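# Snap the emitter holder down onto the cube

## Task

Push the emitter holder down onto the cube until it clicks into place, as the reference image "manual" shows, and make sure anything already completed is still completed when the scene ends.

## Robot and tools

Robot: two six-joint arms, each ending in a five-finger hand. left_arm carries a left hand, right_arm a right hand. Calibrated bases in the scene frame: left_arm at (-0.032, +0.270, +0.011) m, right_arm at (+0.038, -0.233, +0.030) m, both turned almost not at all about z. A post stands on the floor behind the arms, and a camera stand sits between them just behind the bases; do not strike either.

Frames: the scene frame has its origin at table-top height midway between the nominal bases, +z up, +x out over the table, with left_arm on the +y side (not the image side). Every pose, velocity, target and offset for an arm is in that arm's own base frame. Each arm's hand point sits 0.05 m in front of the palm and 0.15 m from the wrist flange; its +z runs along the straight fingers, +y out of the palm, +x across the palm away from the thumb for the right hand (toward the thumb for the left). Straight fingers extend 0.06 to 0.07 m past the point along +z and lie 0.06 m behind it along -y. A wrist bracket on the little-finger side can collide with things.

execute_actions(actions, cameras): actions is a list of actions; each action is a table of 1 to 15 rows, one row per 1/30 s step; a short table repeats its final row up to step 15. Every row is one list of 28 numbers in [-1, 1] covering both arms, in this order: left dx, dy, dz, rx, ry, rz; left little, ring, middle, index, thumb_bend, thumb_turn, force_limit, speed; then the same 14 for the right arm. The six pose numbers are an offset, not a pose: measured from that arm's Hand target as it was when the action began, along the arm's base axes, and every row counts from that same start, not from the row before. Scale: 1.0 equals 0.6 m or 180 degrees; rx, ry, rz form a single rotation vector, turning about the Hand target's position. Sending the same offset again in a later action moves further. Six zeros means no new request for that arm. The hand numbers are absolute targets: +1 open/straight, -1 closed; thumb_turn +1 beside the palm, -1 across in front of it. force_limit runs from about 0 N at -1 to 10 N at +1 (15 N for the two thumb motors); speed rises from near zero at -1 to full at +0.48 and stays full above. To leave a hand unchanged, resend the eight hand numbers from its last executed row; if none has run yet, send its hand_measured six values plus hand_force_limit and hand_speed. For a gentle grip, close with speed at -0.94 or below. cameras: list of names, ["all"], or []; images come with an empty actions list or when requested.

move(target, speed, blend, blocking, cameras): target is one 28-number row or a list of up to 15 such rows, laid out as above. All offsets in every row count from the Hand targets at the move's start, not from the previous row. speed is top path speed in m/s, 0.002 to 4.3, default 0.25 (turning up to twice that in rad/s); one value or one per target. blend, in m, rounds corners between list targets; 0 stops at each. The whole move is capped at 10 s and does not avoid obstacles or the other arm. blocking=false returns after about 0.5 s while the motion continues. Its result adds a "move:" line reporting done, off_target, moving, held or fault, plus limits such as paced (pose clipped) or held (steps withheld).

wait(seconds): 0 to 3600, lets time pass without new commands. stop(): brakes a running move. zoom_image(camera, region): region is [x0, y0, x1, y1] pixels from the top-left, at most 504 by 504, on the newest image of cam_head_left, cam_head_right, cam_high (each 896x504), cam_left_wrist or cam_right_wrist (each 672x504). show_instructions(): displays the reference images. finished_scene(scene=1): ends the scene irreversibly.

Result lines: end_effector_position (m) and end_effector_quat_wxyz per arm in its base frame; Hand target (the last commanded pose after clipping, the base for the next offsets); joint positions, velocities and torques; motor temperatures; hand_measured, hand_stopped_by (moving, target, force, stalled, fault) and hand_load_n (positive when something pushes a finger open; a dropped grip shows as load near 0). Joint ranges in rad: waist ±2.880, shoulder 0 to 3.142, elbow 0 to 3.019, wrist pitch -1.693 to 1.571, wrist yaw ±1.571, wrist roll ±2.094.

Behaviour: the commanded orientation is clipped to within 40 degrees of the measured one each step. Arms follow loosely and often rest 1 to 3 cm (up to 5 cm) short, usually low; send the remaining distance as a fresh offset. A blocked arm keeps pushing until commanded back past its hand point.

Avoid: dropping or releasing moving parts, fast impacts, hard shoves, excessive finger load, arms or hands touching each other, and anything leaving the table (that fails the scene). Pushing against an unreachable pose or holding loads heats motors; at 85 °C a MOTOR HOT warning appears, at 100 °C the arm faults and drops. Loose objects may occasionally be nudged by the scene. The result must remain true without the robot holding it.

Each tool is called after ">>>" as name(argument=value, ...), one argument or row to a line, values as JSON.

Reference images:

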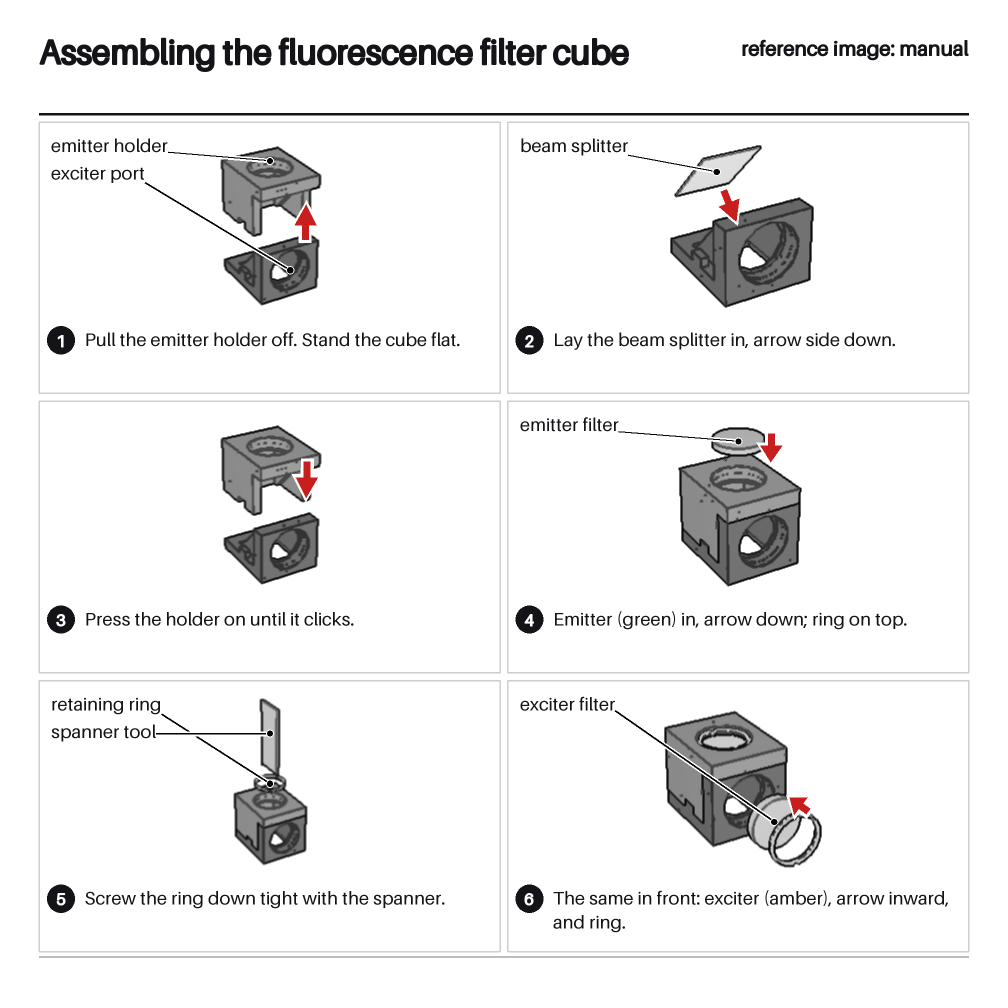

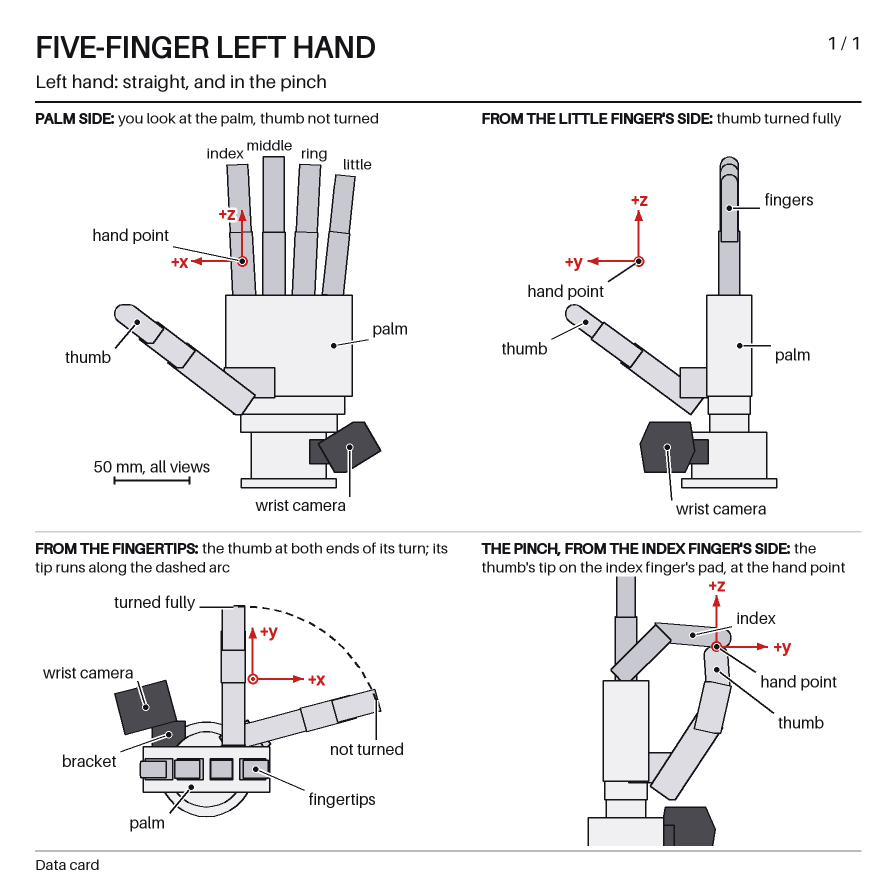

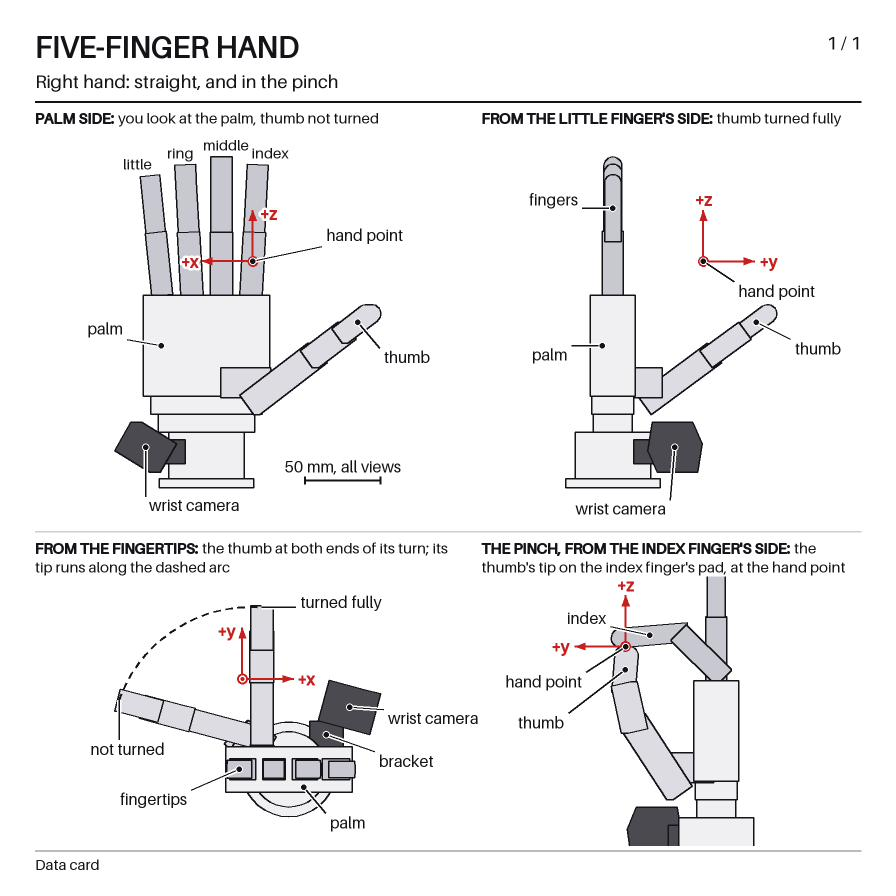

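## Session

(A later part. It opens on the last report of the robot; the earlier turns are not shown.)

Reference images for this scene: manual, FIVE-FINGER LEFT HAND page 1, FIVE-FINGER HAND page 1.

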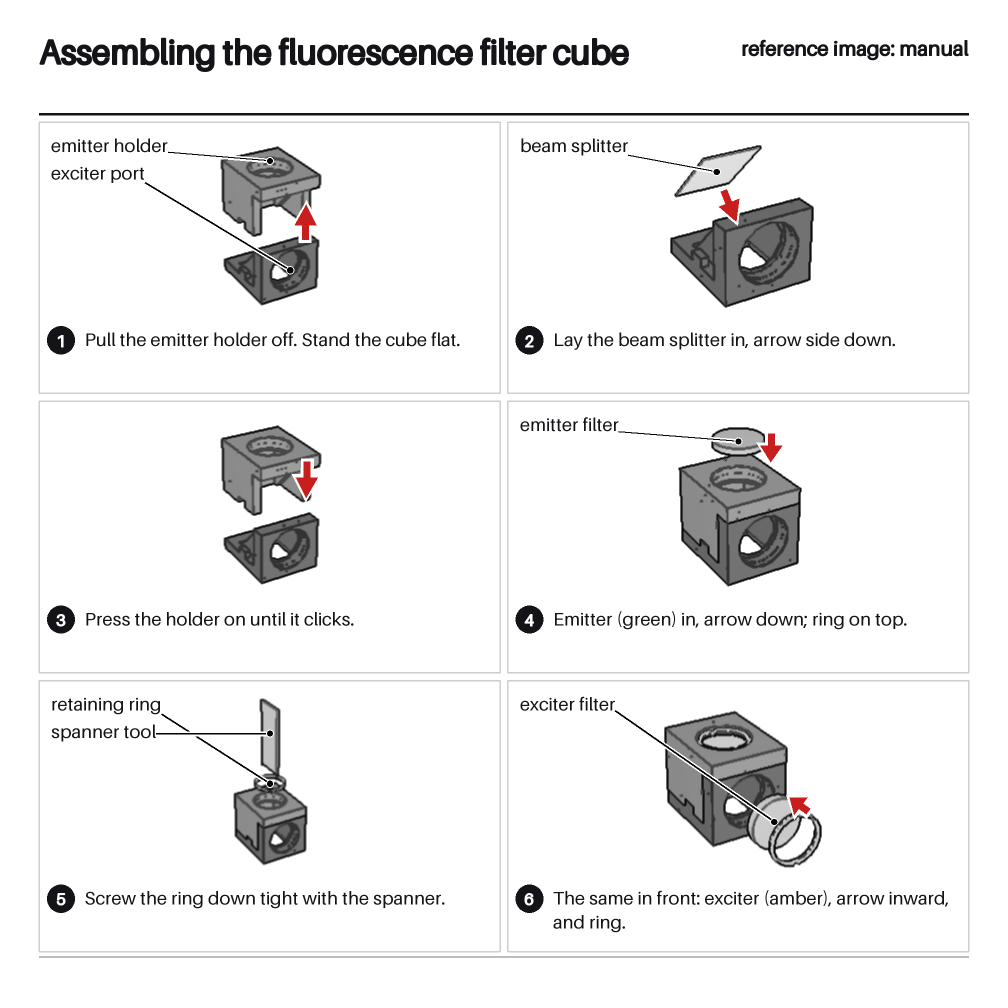

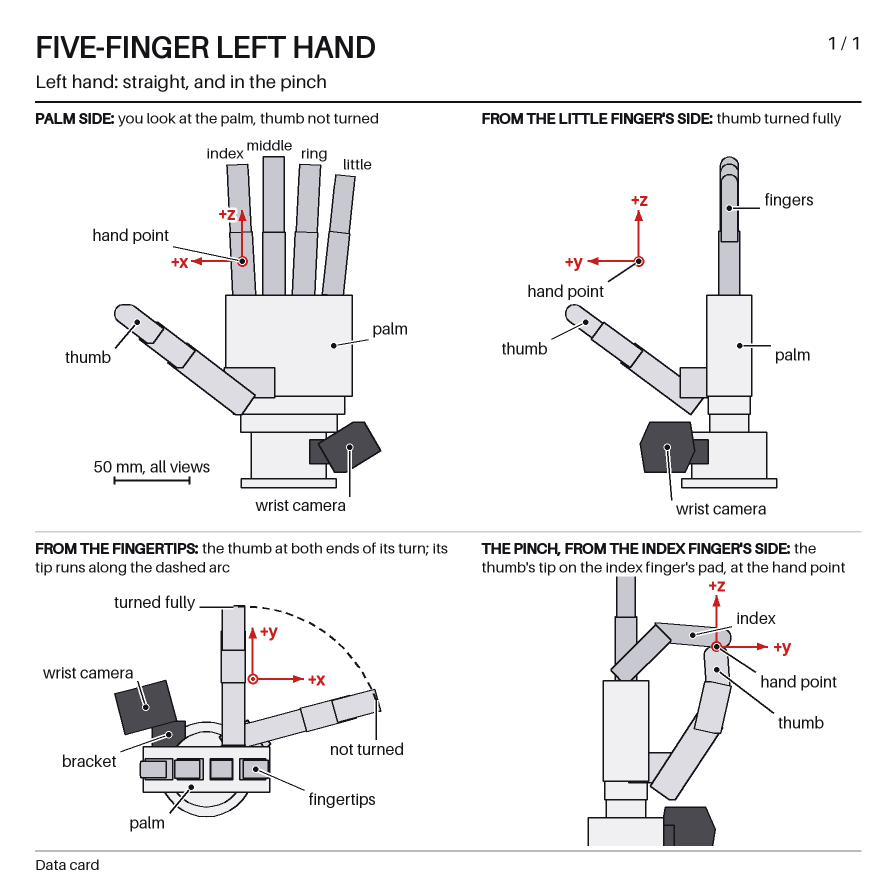

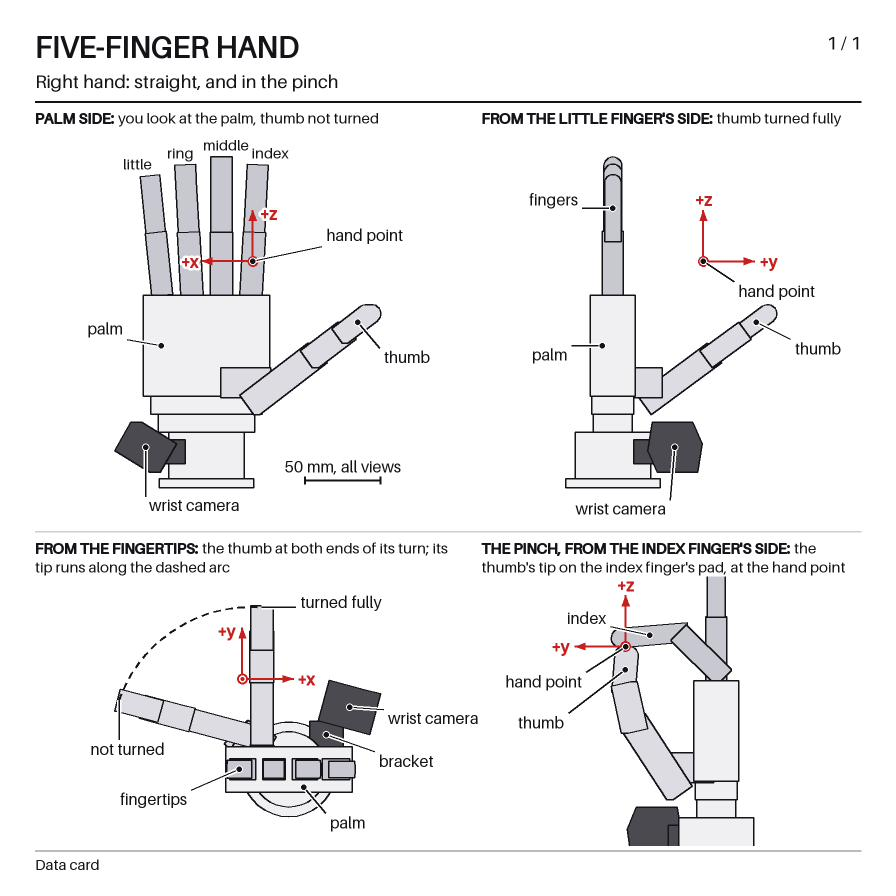

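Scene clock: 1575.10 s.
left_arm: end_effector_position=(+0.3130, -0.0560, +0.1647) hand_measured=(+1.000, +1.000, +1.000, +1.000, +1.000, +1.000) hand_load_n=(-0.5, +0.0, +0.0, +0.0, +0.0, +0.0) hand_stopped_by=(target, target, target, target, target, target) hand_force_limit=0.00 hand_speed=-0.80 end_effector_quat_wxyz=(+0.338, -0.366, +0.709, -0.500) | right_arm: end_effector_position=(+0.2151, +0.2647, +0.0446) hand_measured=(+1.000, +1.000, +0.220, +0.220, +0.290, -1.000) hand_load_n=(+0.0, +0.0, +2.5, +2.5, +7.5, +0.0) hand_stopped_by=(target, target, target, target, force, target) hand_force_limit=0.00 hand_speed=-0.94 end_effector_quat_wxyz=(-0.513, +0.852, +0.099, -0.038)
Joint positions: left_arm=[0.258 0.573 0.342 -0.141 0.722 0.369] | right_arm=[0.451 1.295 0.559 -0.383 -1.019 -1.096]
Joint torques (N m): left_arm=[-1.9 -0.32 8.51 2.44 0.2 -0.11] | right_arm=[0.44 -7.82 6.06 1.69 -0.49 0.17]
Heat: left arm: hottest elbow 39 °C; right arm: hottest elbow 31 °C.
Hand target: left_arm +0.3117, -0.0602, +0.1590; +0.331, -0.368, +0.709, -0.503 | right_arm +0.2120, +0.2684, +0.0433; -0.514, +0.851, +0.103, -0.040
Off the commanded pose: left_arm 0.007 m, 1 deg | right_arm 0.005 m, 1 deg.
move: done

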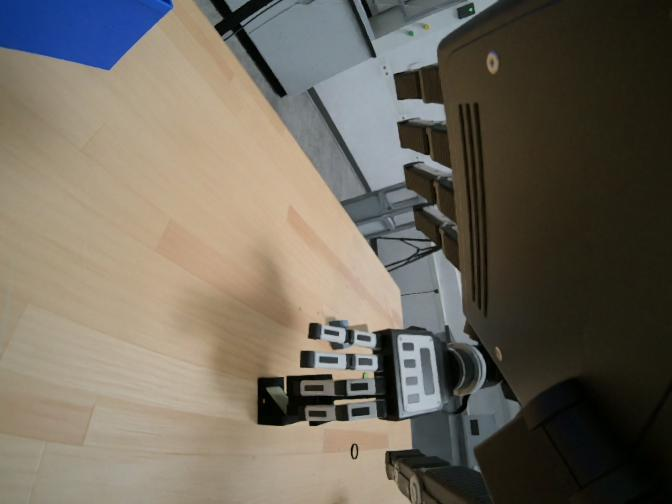

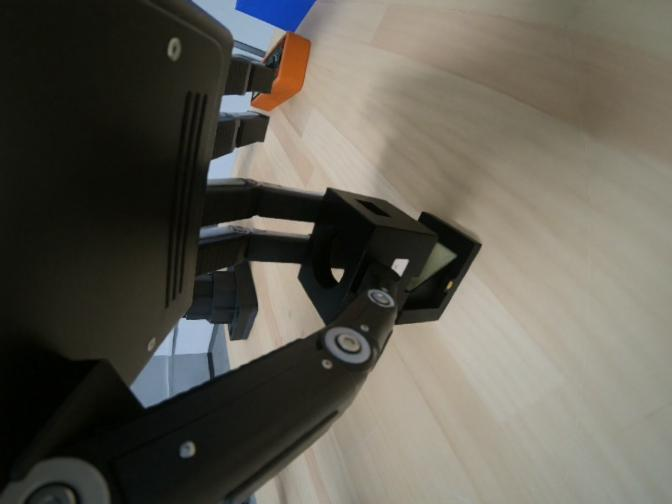

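>>> move(
  target=[
    [0,0,0,0,0,0,1,1,1,1,1,1,0,-0.8,0.019,-0.0233,0.035,0,0,0,1,1,0.22,0.22,0.1,-1,0.0,-0.94],
    [0,0,0,0,0,0,1,1,1,1,1,1,0,-0.8,-0.0006,0.0012,0,0,0,0,1,1,0.22,0.22,0.1,-1,0.0,-0.94],
  ],
  speed=[0.15, 0.08],
  cameras=["cam_left_wrist","cam_right_wrist"],
)

>>> zoom_image(
  camera="cam_right_wrist",
  region=[380, 200, 500, 330],
)

>>> zoom_image(
  camera="cam_left_wrist",
  region=[250, 365, 320, 435],
)

Scene clock: 1583.43 s.
left_arm: end_effector_position=(+0.3130, -0.0560, +0.1647) hand_measured=(+1.000, +1.000, +1.000, +1.000, +1.000, +1.000) hand_load_n=(+0.0, +0.0, +0.0, +0.0, +0.0, +0.0) hand_stopped_by=(target, target, target, target, target, target) hand_force_limit=0.00 hand_speed=-0.80 end_effector_quat_wxyz=(+0.338, -0.366, +0.709, -0.500) | right_arm: end_effector_position=(+0.2151, +0.2656, +0.0448) hand_measured=(+1.000, +1.000, +0.220, +0.220, +0.290, -1.000) hand_load_n=(+0.0, +0.0, +2.5, +2.5, +7.5, +0.5) hand_stopped_by=(target, target, target, target, force, target) hand_force_limit=0.00 hand_speed=-0.94 end_effector_quat_wxyz=(-0.513, +0.852, +0.099, -0.038)
Joint positions: left_arm=[0.258 0.573 0.342 -0.141 0.722 0.369] | right_arm=[0.454 1.295 0.559 -0.379 -1.018 -1.091]
Joint torques (N m): left_arm=[-1.79 0.09 8.55 2.54 0.23 -0.14] | right_arm=[0.44 -7.77 6.01 1.7 -0.48 0.18]
Heat: left arm: hottest elbow 39 °C; right arm: hottest elbow 31 °C.
Hand target: left_arm +0.3117, -0.0602, +0.1590; +0.331, -0.368, +0.709, -0.503 | right_arm +0.2116, +0.2692, +0.0434; -0.514, +0.851, +0.103, -0.040
Off the commanded pose: left_arm 0.007 m, 1 deg | right_arm 0.005 m, 1 deg.
move: done

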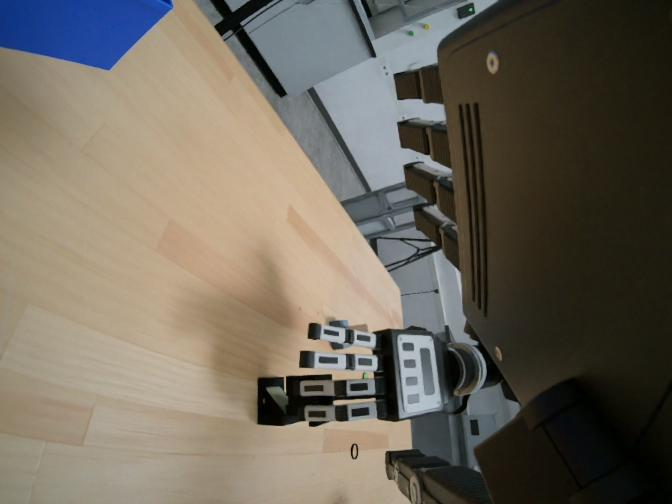

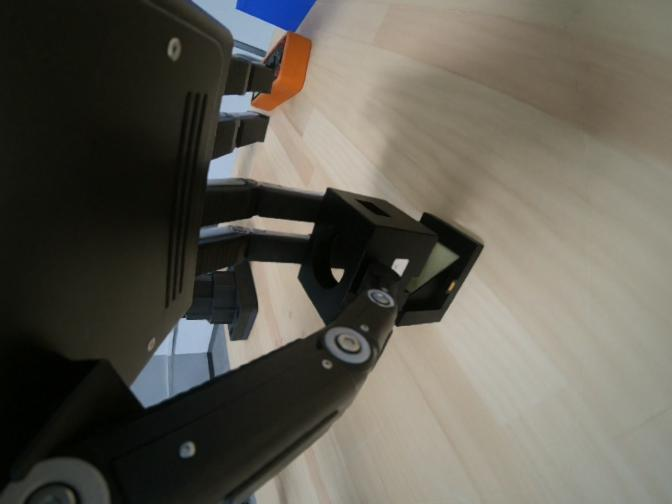

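Scaled by 3.877 from the camera's image (finer frame: 960x720).

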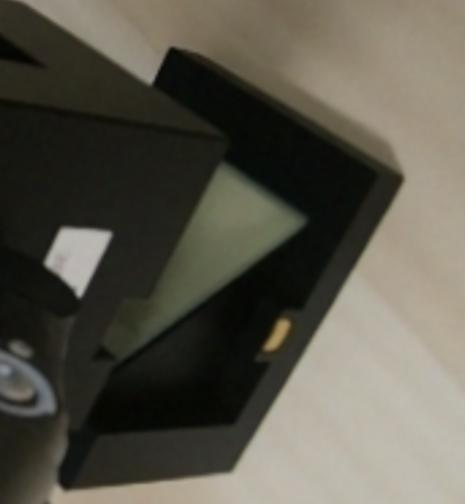

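Scaled by 7.200 from the camera's image (finer frame: 960x720).

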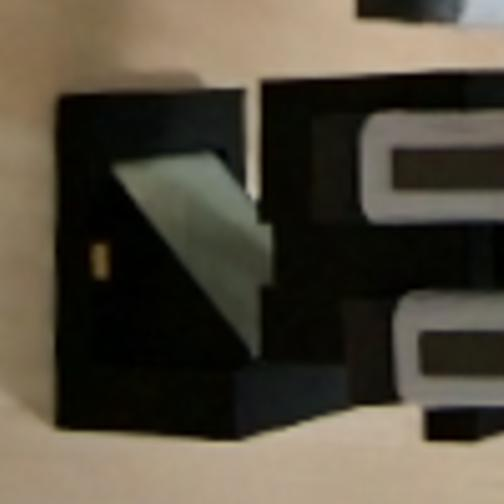

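>>> move(
  target=[0,0,0,0,0,0,1,1,1,1,1,1,0,-0.8,0,0,-0.009,0,0,0,1,1,0.22,0.22,0.1,-1,0.0,-0.94],
  speed=0.04,
  cameras=["cam_left_wrist","cam_right_wrist"],
)

>>> zoom_image(
  camera="cam_right_wrist",
  region=[380, 200, 500, 330],
)

>>> zoom_image(
  camera="cam_left_wrist",
  region=[250, 365, 320, 435],
)

Scene clock: 1587.37 s.
left_arm: end_effector_position=(+0.3130, -0.0560, +0.1647) hand_measured=(+1.000, +1.000, +1.000, +1.000, +1.000, +1.000) hand_load_n=(+0.0, +0.0, +0.0, +0.0, +0.0, -0.5) hand_stopped_by=(target, target, target, target, target, target) hand_force_limit=0.00 hand_speed=-0.80 end_effector_quat_wxyz=(+0.338, -0.366, +0.709, -0.500) | right_arm: end_effector_position=(+0.2141, +0.2655, +0.0405) hand_measured=(+1.000, +1.000, +0.220, +0.220, +0.290, -1.000) hand_load_n=(-0.5, +0.0, +2.5, +3.0, +7.0, +0.5) hand_stopped_by=(target, target, target, target, force, target) hand_force_limit=0.00 hand_speed=-0.94 end_effector_quat_wxyz=(-0.513, +0.852, +0.097, -0.038)
Joint positions: left_arm=[0.258 0.573 0.342 -0.141 0.722 0.369] | right_arm=[0.454 1.304 0.551 -0.359 -1.019 -1.085]
Joint torques (N m): left_arm=[-1.61 -0.26 8.57 2.59 0.21 -0.11] | right_arm=[0.44 -7.59 6.04 1.74 -0.46 0.13]
Heat: left arm: hottest elbow 39 °C; right arm: hottest elbow 31 °C.
Hand target: left_arm +0.3117, -0.0602, +0.1590; +0.331, -0.368, +0.709, -0.503 | right_arm +0.2116, +0.2692, +0.0380; -0.514, +0.850, +0.103, -0.040
Off the commanded pose: left_arm 0.007 m, 1 deg | right_arm 0.005 m, 1 deg.
move: done

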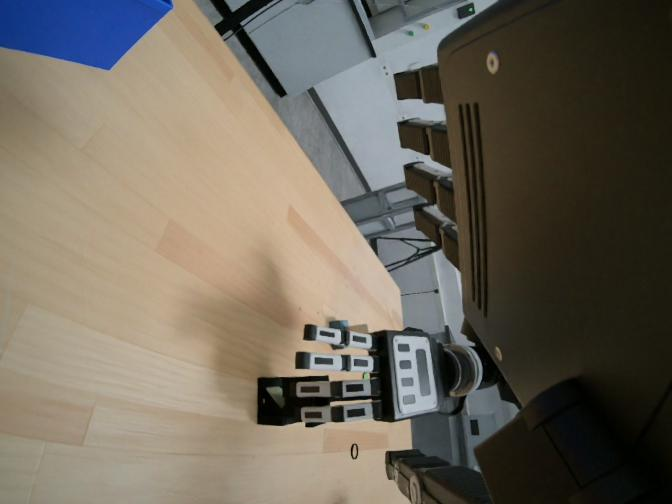

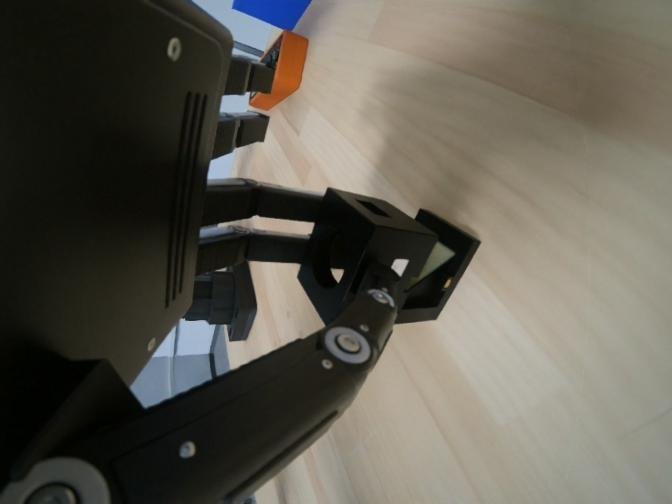

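Scaled by 3.877 from the camera's image (finer frame: 960x720).

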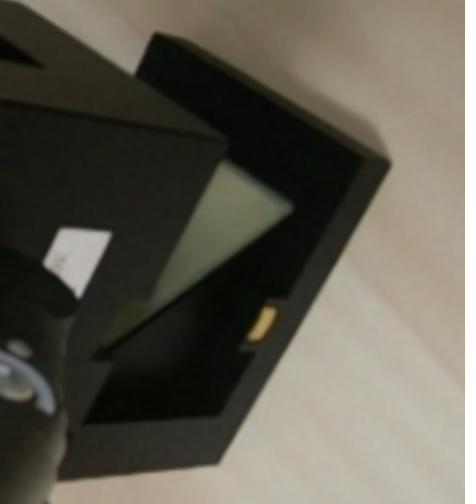

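Scaled by 7.200 from the camera's image (finer frame: 960x720).

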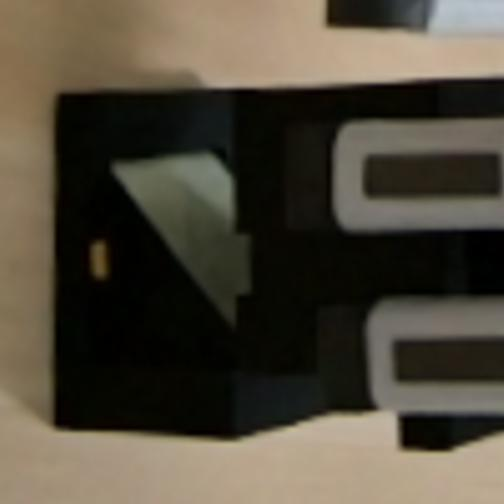

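>>> zoom_image(
  camera="cam_right_wrist",
  region=[385, 290, 445, 335],
)

>>> zoom_image(
  camera="cam_left_wrist",
  region=[270, 395, 310, 430],
)

Scaled by 8.400 from the camera's image (finer frame: 960x720).

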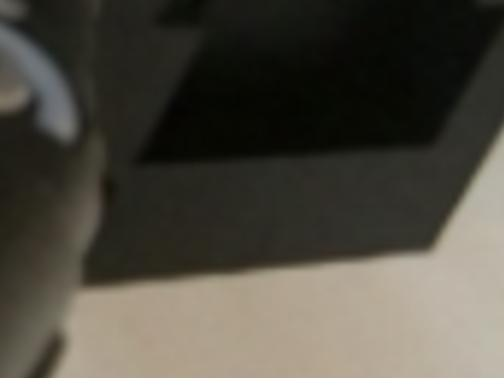

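Scaled by 12.600 from the camera's image (finer frame: 960x720).

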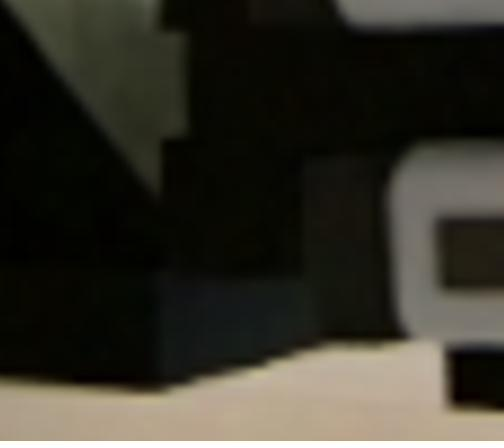

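>>> move(
  target=[0,0,0,0,0,0,1,1,1,1,1,1,0,-0.8,0.001,0,-0.0055,0,0,0,1,1,0.22,0.22,0.1,-1,0.0,-0.94],
  speed=0.04,
  cameras=["cam_left_wrist","cam_right_wrist"],
)

>>> zoom_image(
  camera="cam_right_wrist",
  region=[380, 200, 500, 330],
)

>>> zoom_image(
  camera="cam_left_wrist",
  region=[250, 365, 320, 435],
)

Scene clock: 1597.43 s.
left_arm: end_effector_position=(+0.3130, -0.0560, +0.1647) hand_measured=(+1.000, +1.000, +1.000, +1.000, +1.000, +1.000) hand_load_n=(+0.0, +0.0, +0.0, +0.0, +0.0, +0.0) hand_stopped_by=(target, target, target, target, target, target) hand_force_limit=0.00 hand_speed=-0.80 end_effector_quat_wxyz=(+0.338, -0.366, +0.709, -0.500) | right_arm: end_effector_position=(+0.2154, +0.2664, +0.0396) hand_measured=(+1.000, +1.000, +0.220, +0.220, +0.290, -1.000) hand_load_n=(+0.0, +0.0, +3.5, +3.0, +6.5, +0.5) hand_stopped_by=(target, target, target, target, force, target) hand_force_limit=0.00 hand_speed=-0.94 end_effector_quat_wxyz=(-0.515, +0.851, +0.097, -0.037)
Joint positions: left_arm=[0.258 0.573 0.342 -0.141 0.722 0.369] | right_arm=[0.454 1.31 0.551 -0.347 -1.021 -1.081]
Joint torques (N m): left_arm=[-1.85 0.03 8.58 2.48 0.2 -0.14] | right_arm=[0.5 -7.12 5.83 1.74 -0.41 0.09]
Heat: left arm: hottest elbow 39 °C; right arm: hottest elbow 31 °C.
Hand target: left_arm +0.3117, -0.0602, +0.1590; +0.331, -0.368, +0.709, -0.503 | right_arm +0.2122, +0.2691, +0.0346; -0.514, +0.851, +0.103, -0.040
Off the commanded pose: left_arm 0.007 m, 1 deg | right_arm 0.007 m, 1 deg.
move: done

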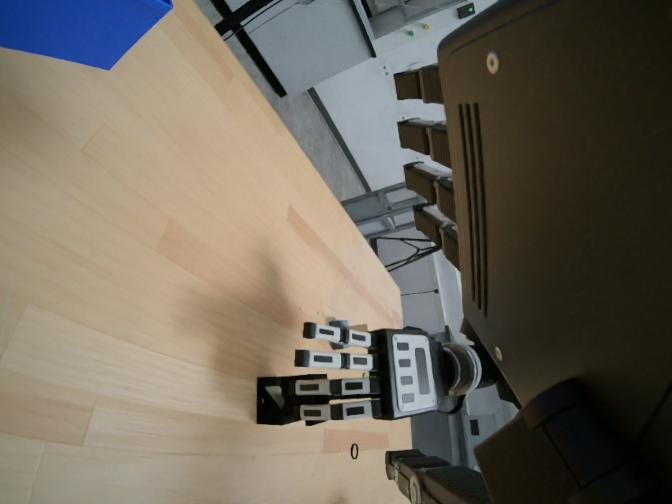

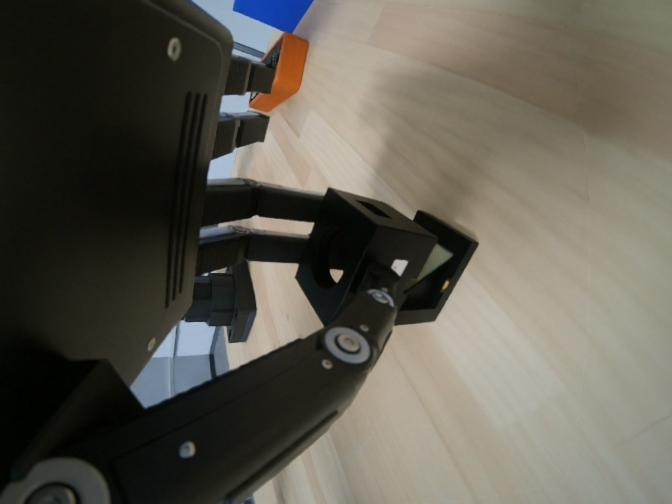

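Scaled by 3.877 from the camera's image (finer frame: 960x720).

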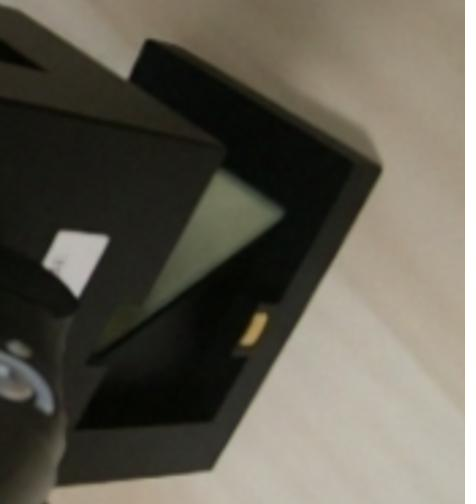

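Scaled by 7.200 from the camera's image (finer frame: 960x720).

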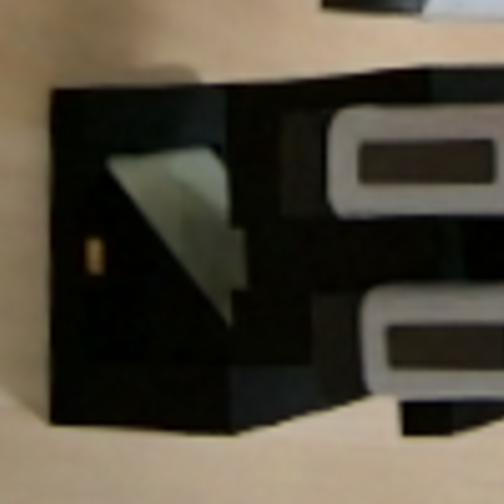

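>>> move(
  target=[0,0,0,0,0,0,1,1,1,1,1,1,0,-0.8,0.003,0,0.015,0,0,0,1,1,0.22,0.22,0.1,-1,0.0,-0.94],
  speed=0.06,
  cameras=["cam_left_wrist","cam_right_wrist"],
)

>>> zoom_image(
  camera="cam_right_wrist",
  region=[380, 200, 500, 330],
)

>>> zoom_image(
  camera="cam_left_wrist",
  region=[250, 365, 320, 435],
)

Scene clock: 1648.60 s.
left_arm: end_effector_position=(+0.3130, -0.0560, +0.1647) hand_measured=(+1.000, +1.000, +1.000, +1.000, +1.000, +1.000) hand_load_n=(+0.0, +0.0, +0.0, +0.0, +0.0, +0.0) hand_stopped_by=(target, target, target, target, target, target) hand_force_limit=0.00 hand_speed=-0.80 end_effector_quat_wxyz=(+0.338, -0.366, +0.709, -0.500) | right_arm: end_effector_position=(+0.2141, +0.2660, +0.0395) hand_measured=(+1.000, +1.000, +0.220, +0.220, +0.290, -1.000) hand_load_n=(+0.0, +0.0, +3.5, +2.5, +6.0, +0.5) hand_stopped_by=(target, target, target, target, force, target) hand_force_limit=0.00 hand_speed=-0.94 end_effector_quat_wxyz=(-0.514, +0.851, +0.096, -0.040)
Joint positions: left_arm=[0.258 0.573 0.342 -0.141 0.722 0.369] | right_arm=[0.454 1.31 0.551 -0.353 -1.022 -1.081]
Joint torques (N m): left_arm=[-1.67 -0.03 8.53 2.61 0.2 -0.13] | right_arm=[0.21 -8.7 6.95 0.68 -0.42 0.06]
Heat: left arm: hottest elbow 39 °C; right arm: hottest elbow 31 °C.
Hand target: left_arm +0.3117, -0.0602, +0.1590; +0.331, -0.368, +0.709, -0.503 | right_arm +0.2140, +0.2691, +0.0436; -0.514, +0.850, +0.103, -0.040
Off the commanded pose: left_arm 0.007 m, 1 deg | right_arm 0.005 m, 1 deg.
move: done

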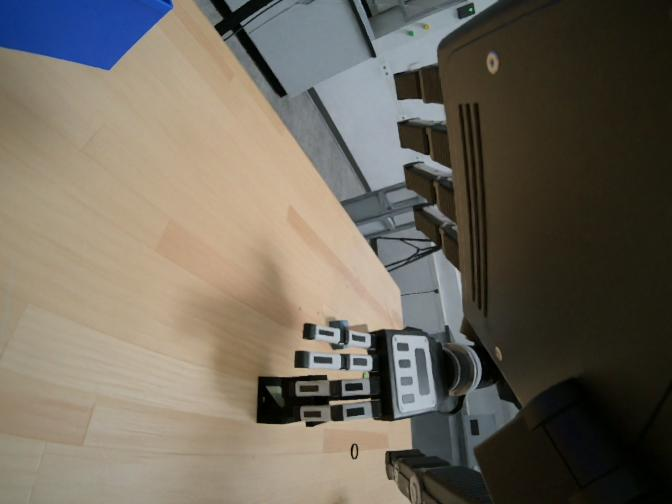

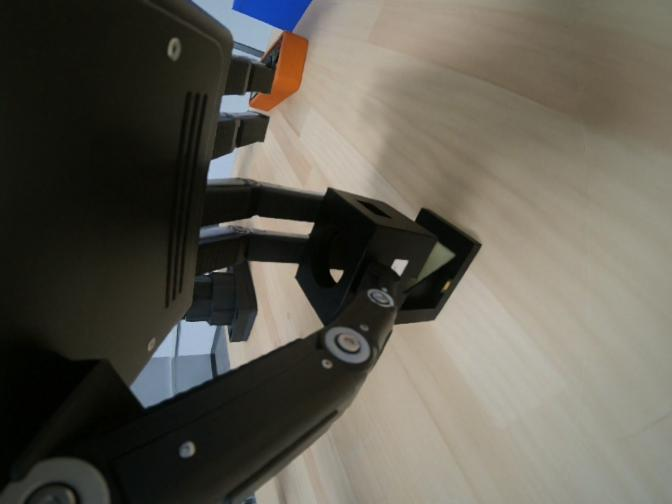

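Scaled by 3.877 from the camera's image (finer frame: 960x720).

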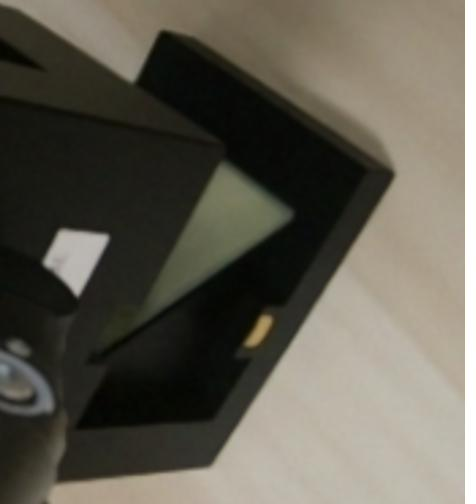

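Scaled by 7.200 from the camera's image (finer frame: 960x720).

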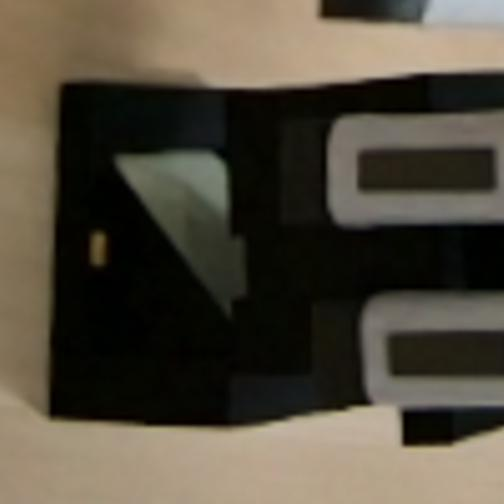

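>>> execute_actions(
  actions=[],
  cameras=["cam_left_wrist","cam_right_wrist"],
)

Scene clock: 1664.33 s.
left_arm: end_effector_position=(+0.3130, -0.0560, +0.1647) hand_measured=(+1.000, +1.000, +1.000, +1.000, +1.000, +1.000) hand_load_n=(+0.0, +0.0, +0.0, +0.0, +0.0, +0.0) hand_stopped_by=(target, target, target, target, target, target) hand_force_limit=0.00 hand_speed=-0.80 end_effector_quat_wxyz=(+0.338, -0.366, +0.709, -0.500) | right_arm: end_effector_position=(+0.2141, +0.2659, +0.0395) hand_measured=(+1.000, +1.000, +0.220, +0.220, +0.290, -1.000) hand_load_n=(+0.0, +0.0, +3.5, +2.5, +6.5, +0.0) hand_stopped_by=(target, target, target, target, force, target) hand_force_limit=0.00 hand_speed=-0.94 end_effector_quat_wxyz=(-0.514, +0.851, +0.096, -0.040)
Joint positions: left_arm=[0.258 0.573 0.342 -0.141 0.722 0.369] | right_arm=[0.454 1.31 0.551 -0.354 -1.022 -1.081]
Joint velocities: within noise
Joint torques (N m): left_arm=[-1.55 0.15 8.58 2.56 0.19 -0.11] | right_arm=[0.26 -8.76 6.97 0.69 -0.41 0.06]
Motor temperatures (°C): left_arm=[27 24 39 27 24 24] | right_arm=[28 26 32 24 27 25]
Heat: left arm: hottest elbow 39 °C; right arm: hottest elbow 32 °C.
Hand target: left_arm +0.3117, -0.0602, +0.1590; +0.331, -0.368, +0.709, -0.503 | right_arm +0.2139, +0.2691, +0.0436; -0.514, +0.851, +0.103, -0.040
Off the commanded pose: left_arm 0.007 m, 1 deg | right_arm 0.005 m, 1 deg.
Images, in order (width x height): cam_left_wrist 672x504, cam_right_wrist 672x504.

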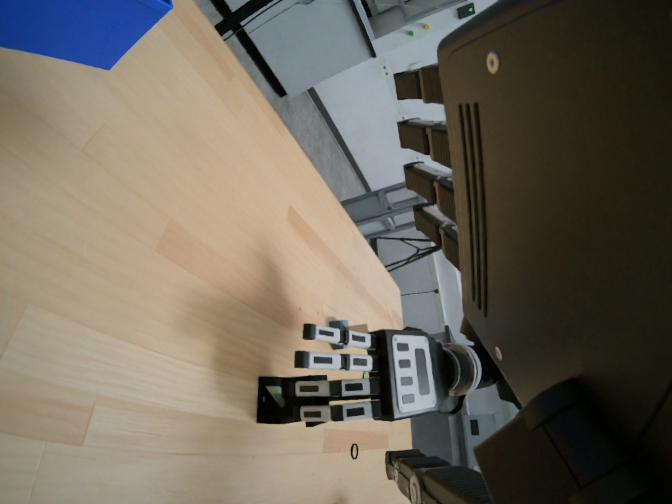

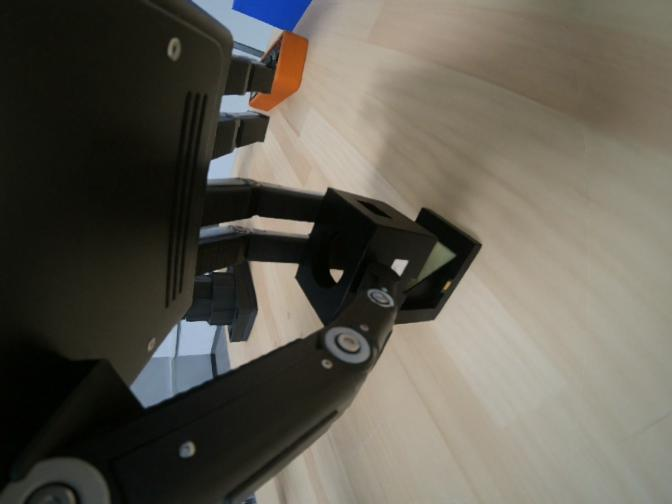

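>>> zoom_image(
  camera="cam_right_wrist",
  region=[280, 170, 500, 335],
)

>>> zoom_image(
  camera="cam_right_wrist",
  region=[380, 195, 490, 278],
)

Scaled by 2.291 from the camera's image (finer frame: 960x720).

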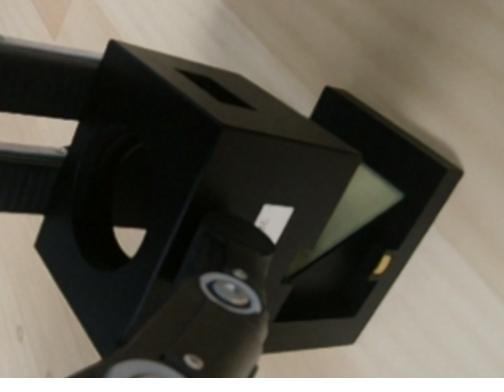

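Scaled by 4.582 from the camera's image (finer frame: 960x720).

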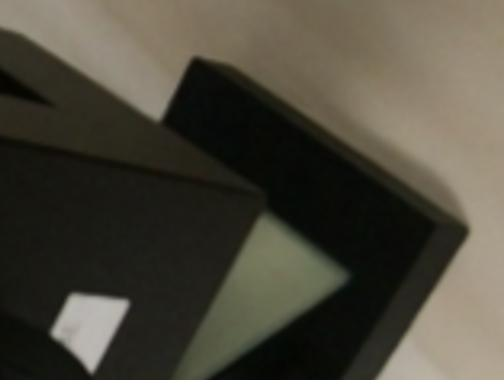

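>>> move(
  target=[0,0,0,0,0,0,1,1,1,1,1,1,0,-0.8,0.01,0,0.035,0,0,0,1,1,0.22,0.22,0.1,-1,0.0,-0.94],
  speed=0.1,
  cameras=["cam_left_wrist","cam_right_wrist"],
)

Scene clock: 1672.27 s.
left_arm: end_effector_position=(+0.3130, -0.0560, +0.1647) hand_measured=(+1.000, +1.000, +1.000, +1.000, +1.000, +1.000) hand_load_n=(+0.0, +0.0, +0.0, +0.0, +0.0, +0.0) hand_stopped_by=(target, target, target, target, target, target) hand_force_limit=0.00 hand_speed=-0.80 end_effector_quat_wxyz=(+0.338, -0.366, +0.709, -0.500) | right_arm: end_effector_position=(+0.1985, +0.2579, +0.0431) hand_measured=(+1.000, +1.000, +0.220, +0.220, +0.290, -1.000) hand_load_n=(+0.0, +0.0, +3.0, +2.0, +7.0, +0.5) hand_stopped_by=(target, target, target, target, force, target) hand_force_limit=0.00 hand_speed=-0.94 end_effector_quat_wxyz=(-0.504, +0.857, +0.085, -0.065)
Joint positions: left_arm=[0.258 0.573 0.342 -0.141 0.722 0.369] | right_arm=[0.454 1.284 0.551 -0.45 -1.022 -1.095]
Joint torques (N m): left_arm=[-1.67 -0.03 8.59 2.52 0.21 -0.13] | right_arm=[-0.56 -9.47 10.1 0.85 -0.56 0.04]
Heat: left arm: hottest elbow 39 °C; right arm: hottest elbow 32 °C.
Hand target: left_arm +0.3117, -0.0602, +0.1590; +0.331, -0.368, +0.709, -0.503 | right_arm +0.2200, +0.2691, +0.0646; -0.514, +0.851, +0.103, -0.040
Off the commanded pose: left_arm 0.007 m, 1 deg | right_arm 0.032 m, 4 deg.
move: off_target (right_arm)

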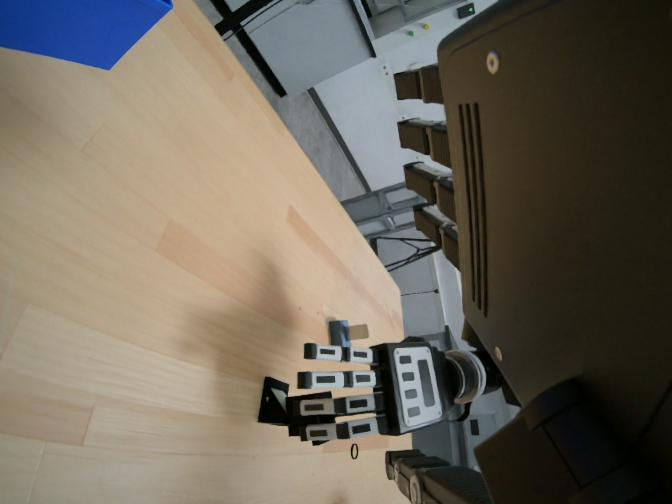

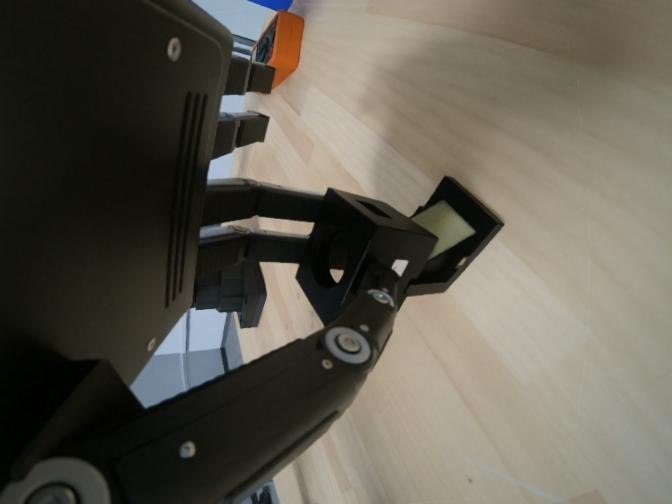

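>>> move(
  target=[0,0,0,0,0,0,1,1,1,1,1,1,0,-0.8,0.03,0,0.06,0,0,0,1,1,0.22,0.22,0.1,-1,0.0,-0.94],
  speed=0.15,
  cameras=["cam_left_wrist","cam_right_wrist"],
)

Scene clock: 1675.33 s.
left_arm: end_effector_position=(+0.3130, -0.0560, +0.1647) hand_measured=(+1.000, +1.000, +1.000, +1.000, +1.000, +1.000) hand_load_n=(+0.0, +0.0, +0.0, +0.0, +0.0, -0.5) hand_stopped_by=(target, target, target, target, target, target) hand_force_limit=0.00 hand_speed=-0.80 end_effector_quat_wxyz=(+0.338, -0.366, +0.709, -0.500) | right_arm: end_effector_position=(+0.2143, +0.2624, +0.0788) hand_measured=(+1.000, +1.000, +0.220, +0.220, +0.290, -1.000) hand_load_n=(+0.0, +0.0, +2.5, +2.5, +7.0, +0.5) hand_stopped_by=(target, target, target, target, force, target) hand_force_limit=0.00 hand_speed=-0.94 end_effector_quat_wxyz=(-0.503, +0.856, +0.093, -0.066)
Joint positions: left_arm=[0.258 0.573 0.342 -0.141 0.722 0.369] | right_arm=[0.446 1.255 0.65 -0.609 -1.027 -1.138]
Joint torques (N m): left_arm=[-1.85 0.03 8.59 2.51 0.2 -0.12] | right_arm=[-2.2 -9.05 10.8 0.72 -0.7 0.04]
Heat: left arm: hottest elbow 39 °C; right arm: hottest elbow 33 °C.
Hand target: left_arm +0.3117, -0.0602, +0.1590; +0.331, -0.368, +0.709, -0.503 | right_arm +0.2379, +0.2691, +0.1006; -0.514, +0.851, +0.103, -0.040
Off the commanded pose: left_arm 0.007 m, 1 deg | right_arm 0.033 m, 3 deg.
move: off_target (right_arm)

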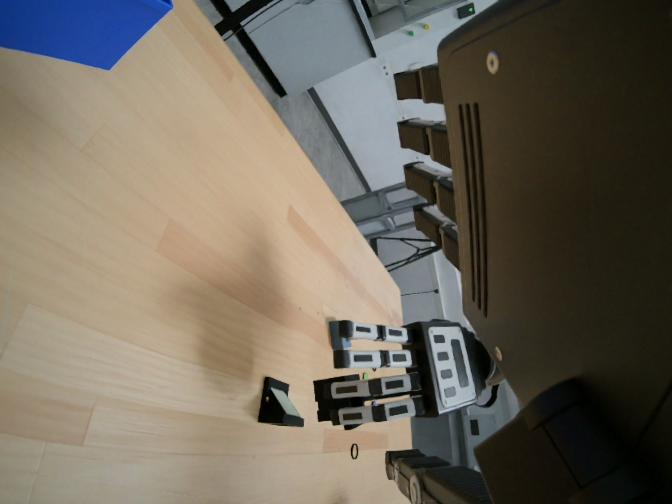

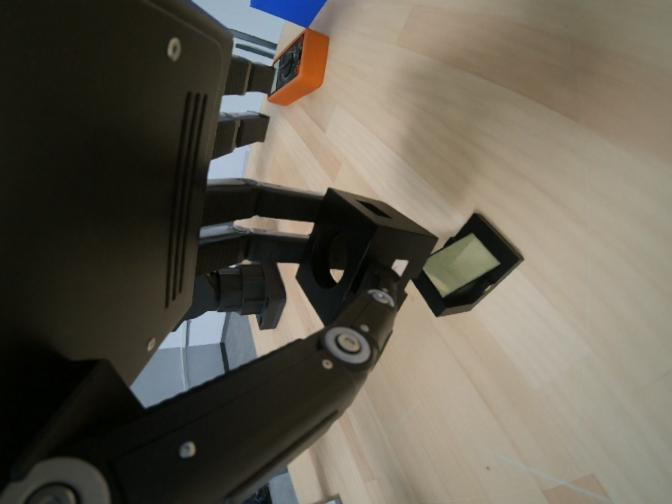

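>>> zoom_image(
  camera="cam_right_wrist",
  region=[400, 205, 530, 325],
)

>>> zoom_image(
  camera="cam_left_wrist",
  region=[240, 360, 320, 440],
)

Scaled by 3.877 from the camera's image (finer frame: 960x720).

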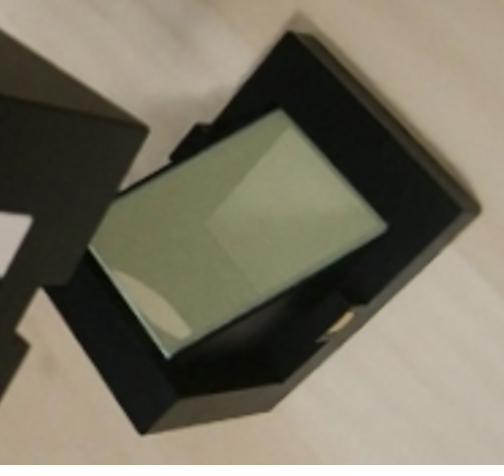

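Scaled by 6.300 from the camera's image (finer frame: 960x720).

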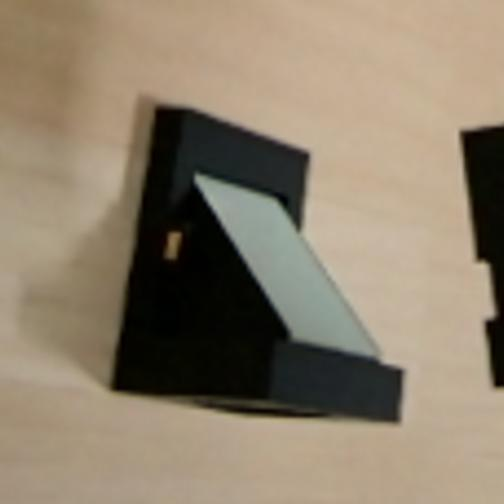

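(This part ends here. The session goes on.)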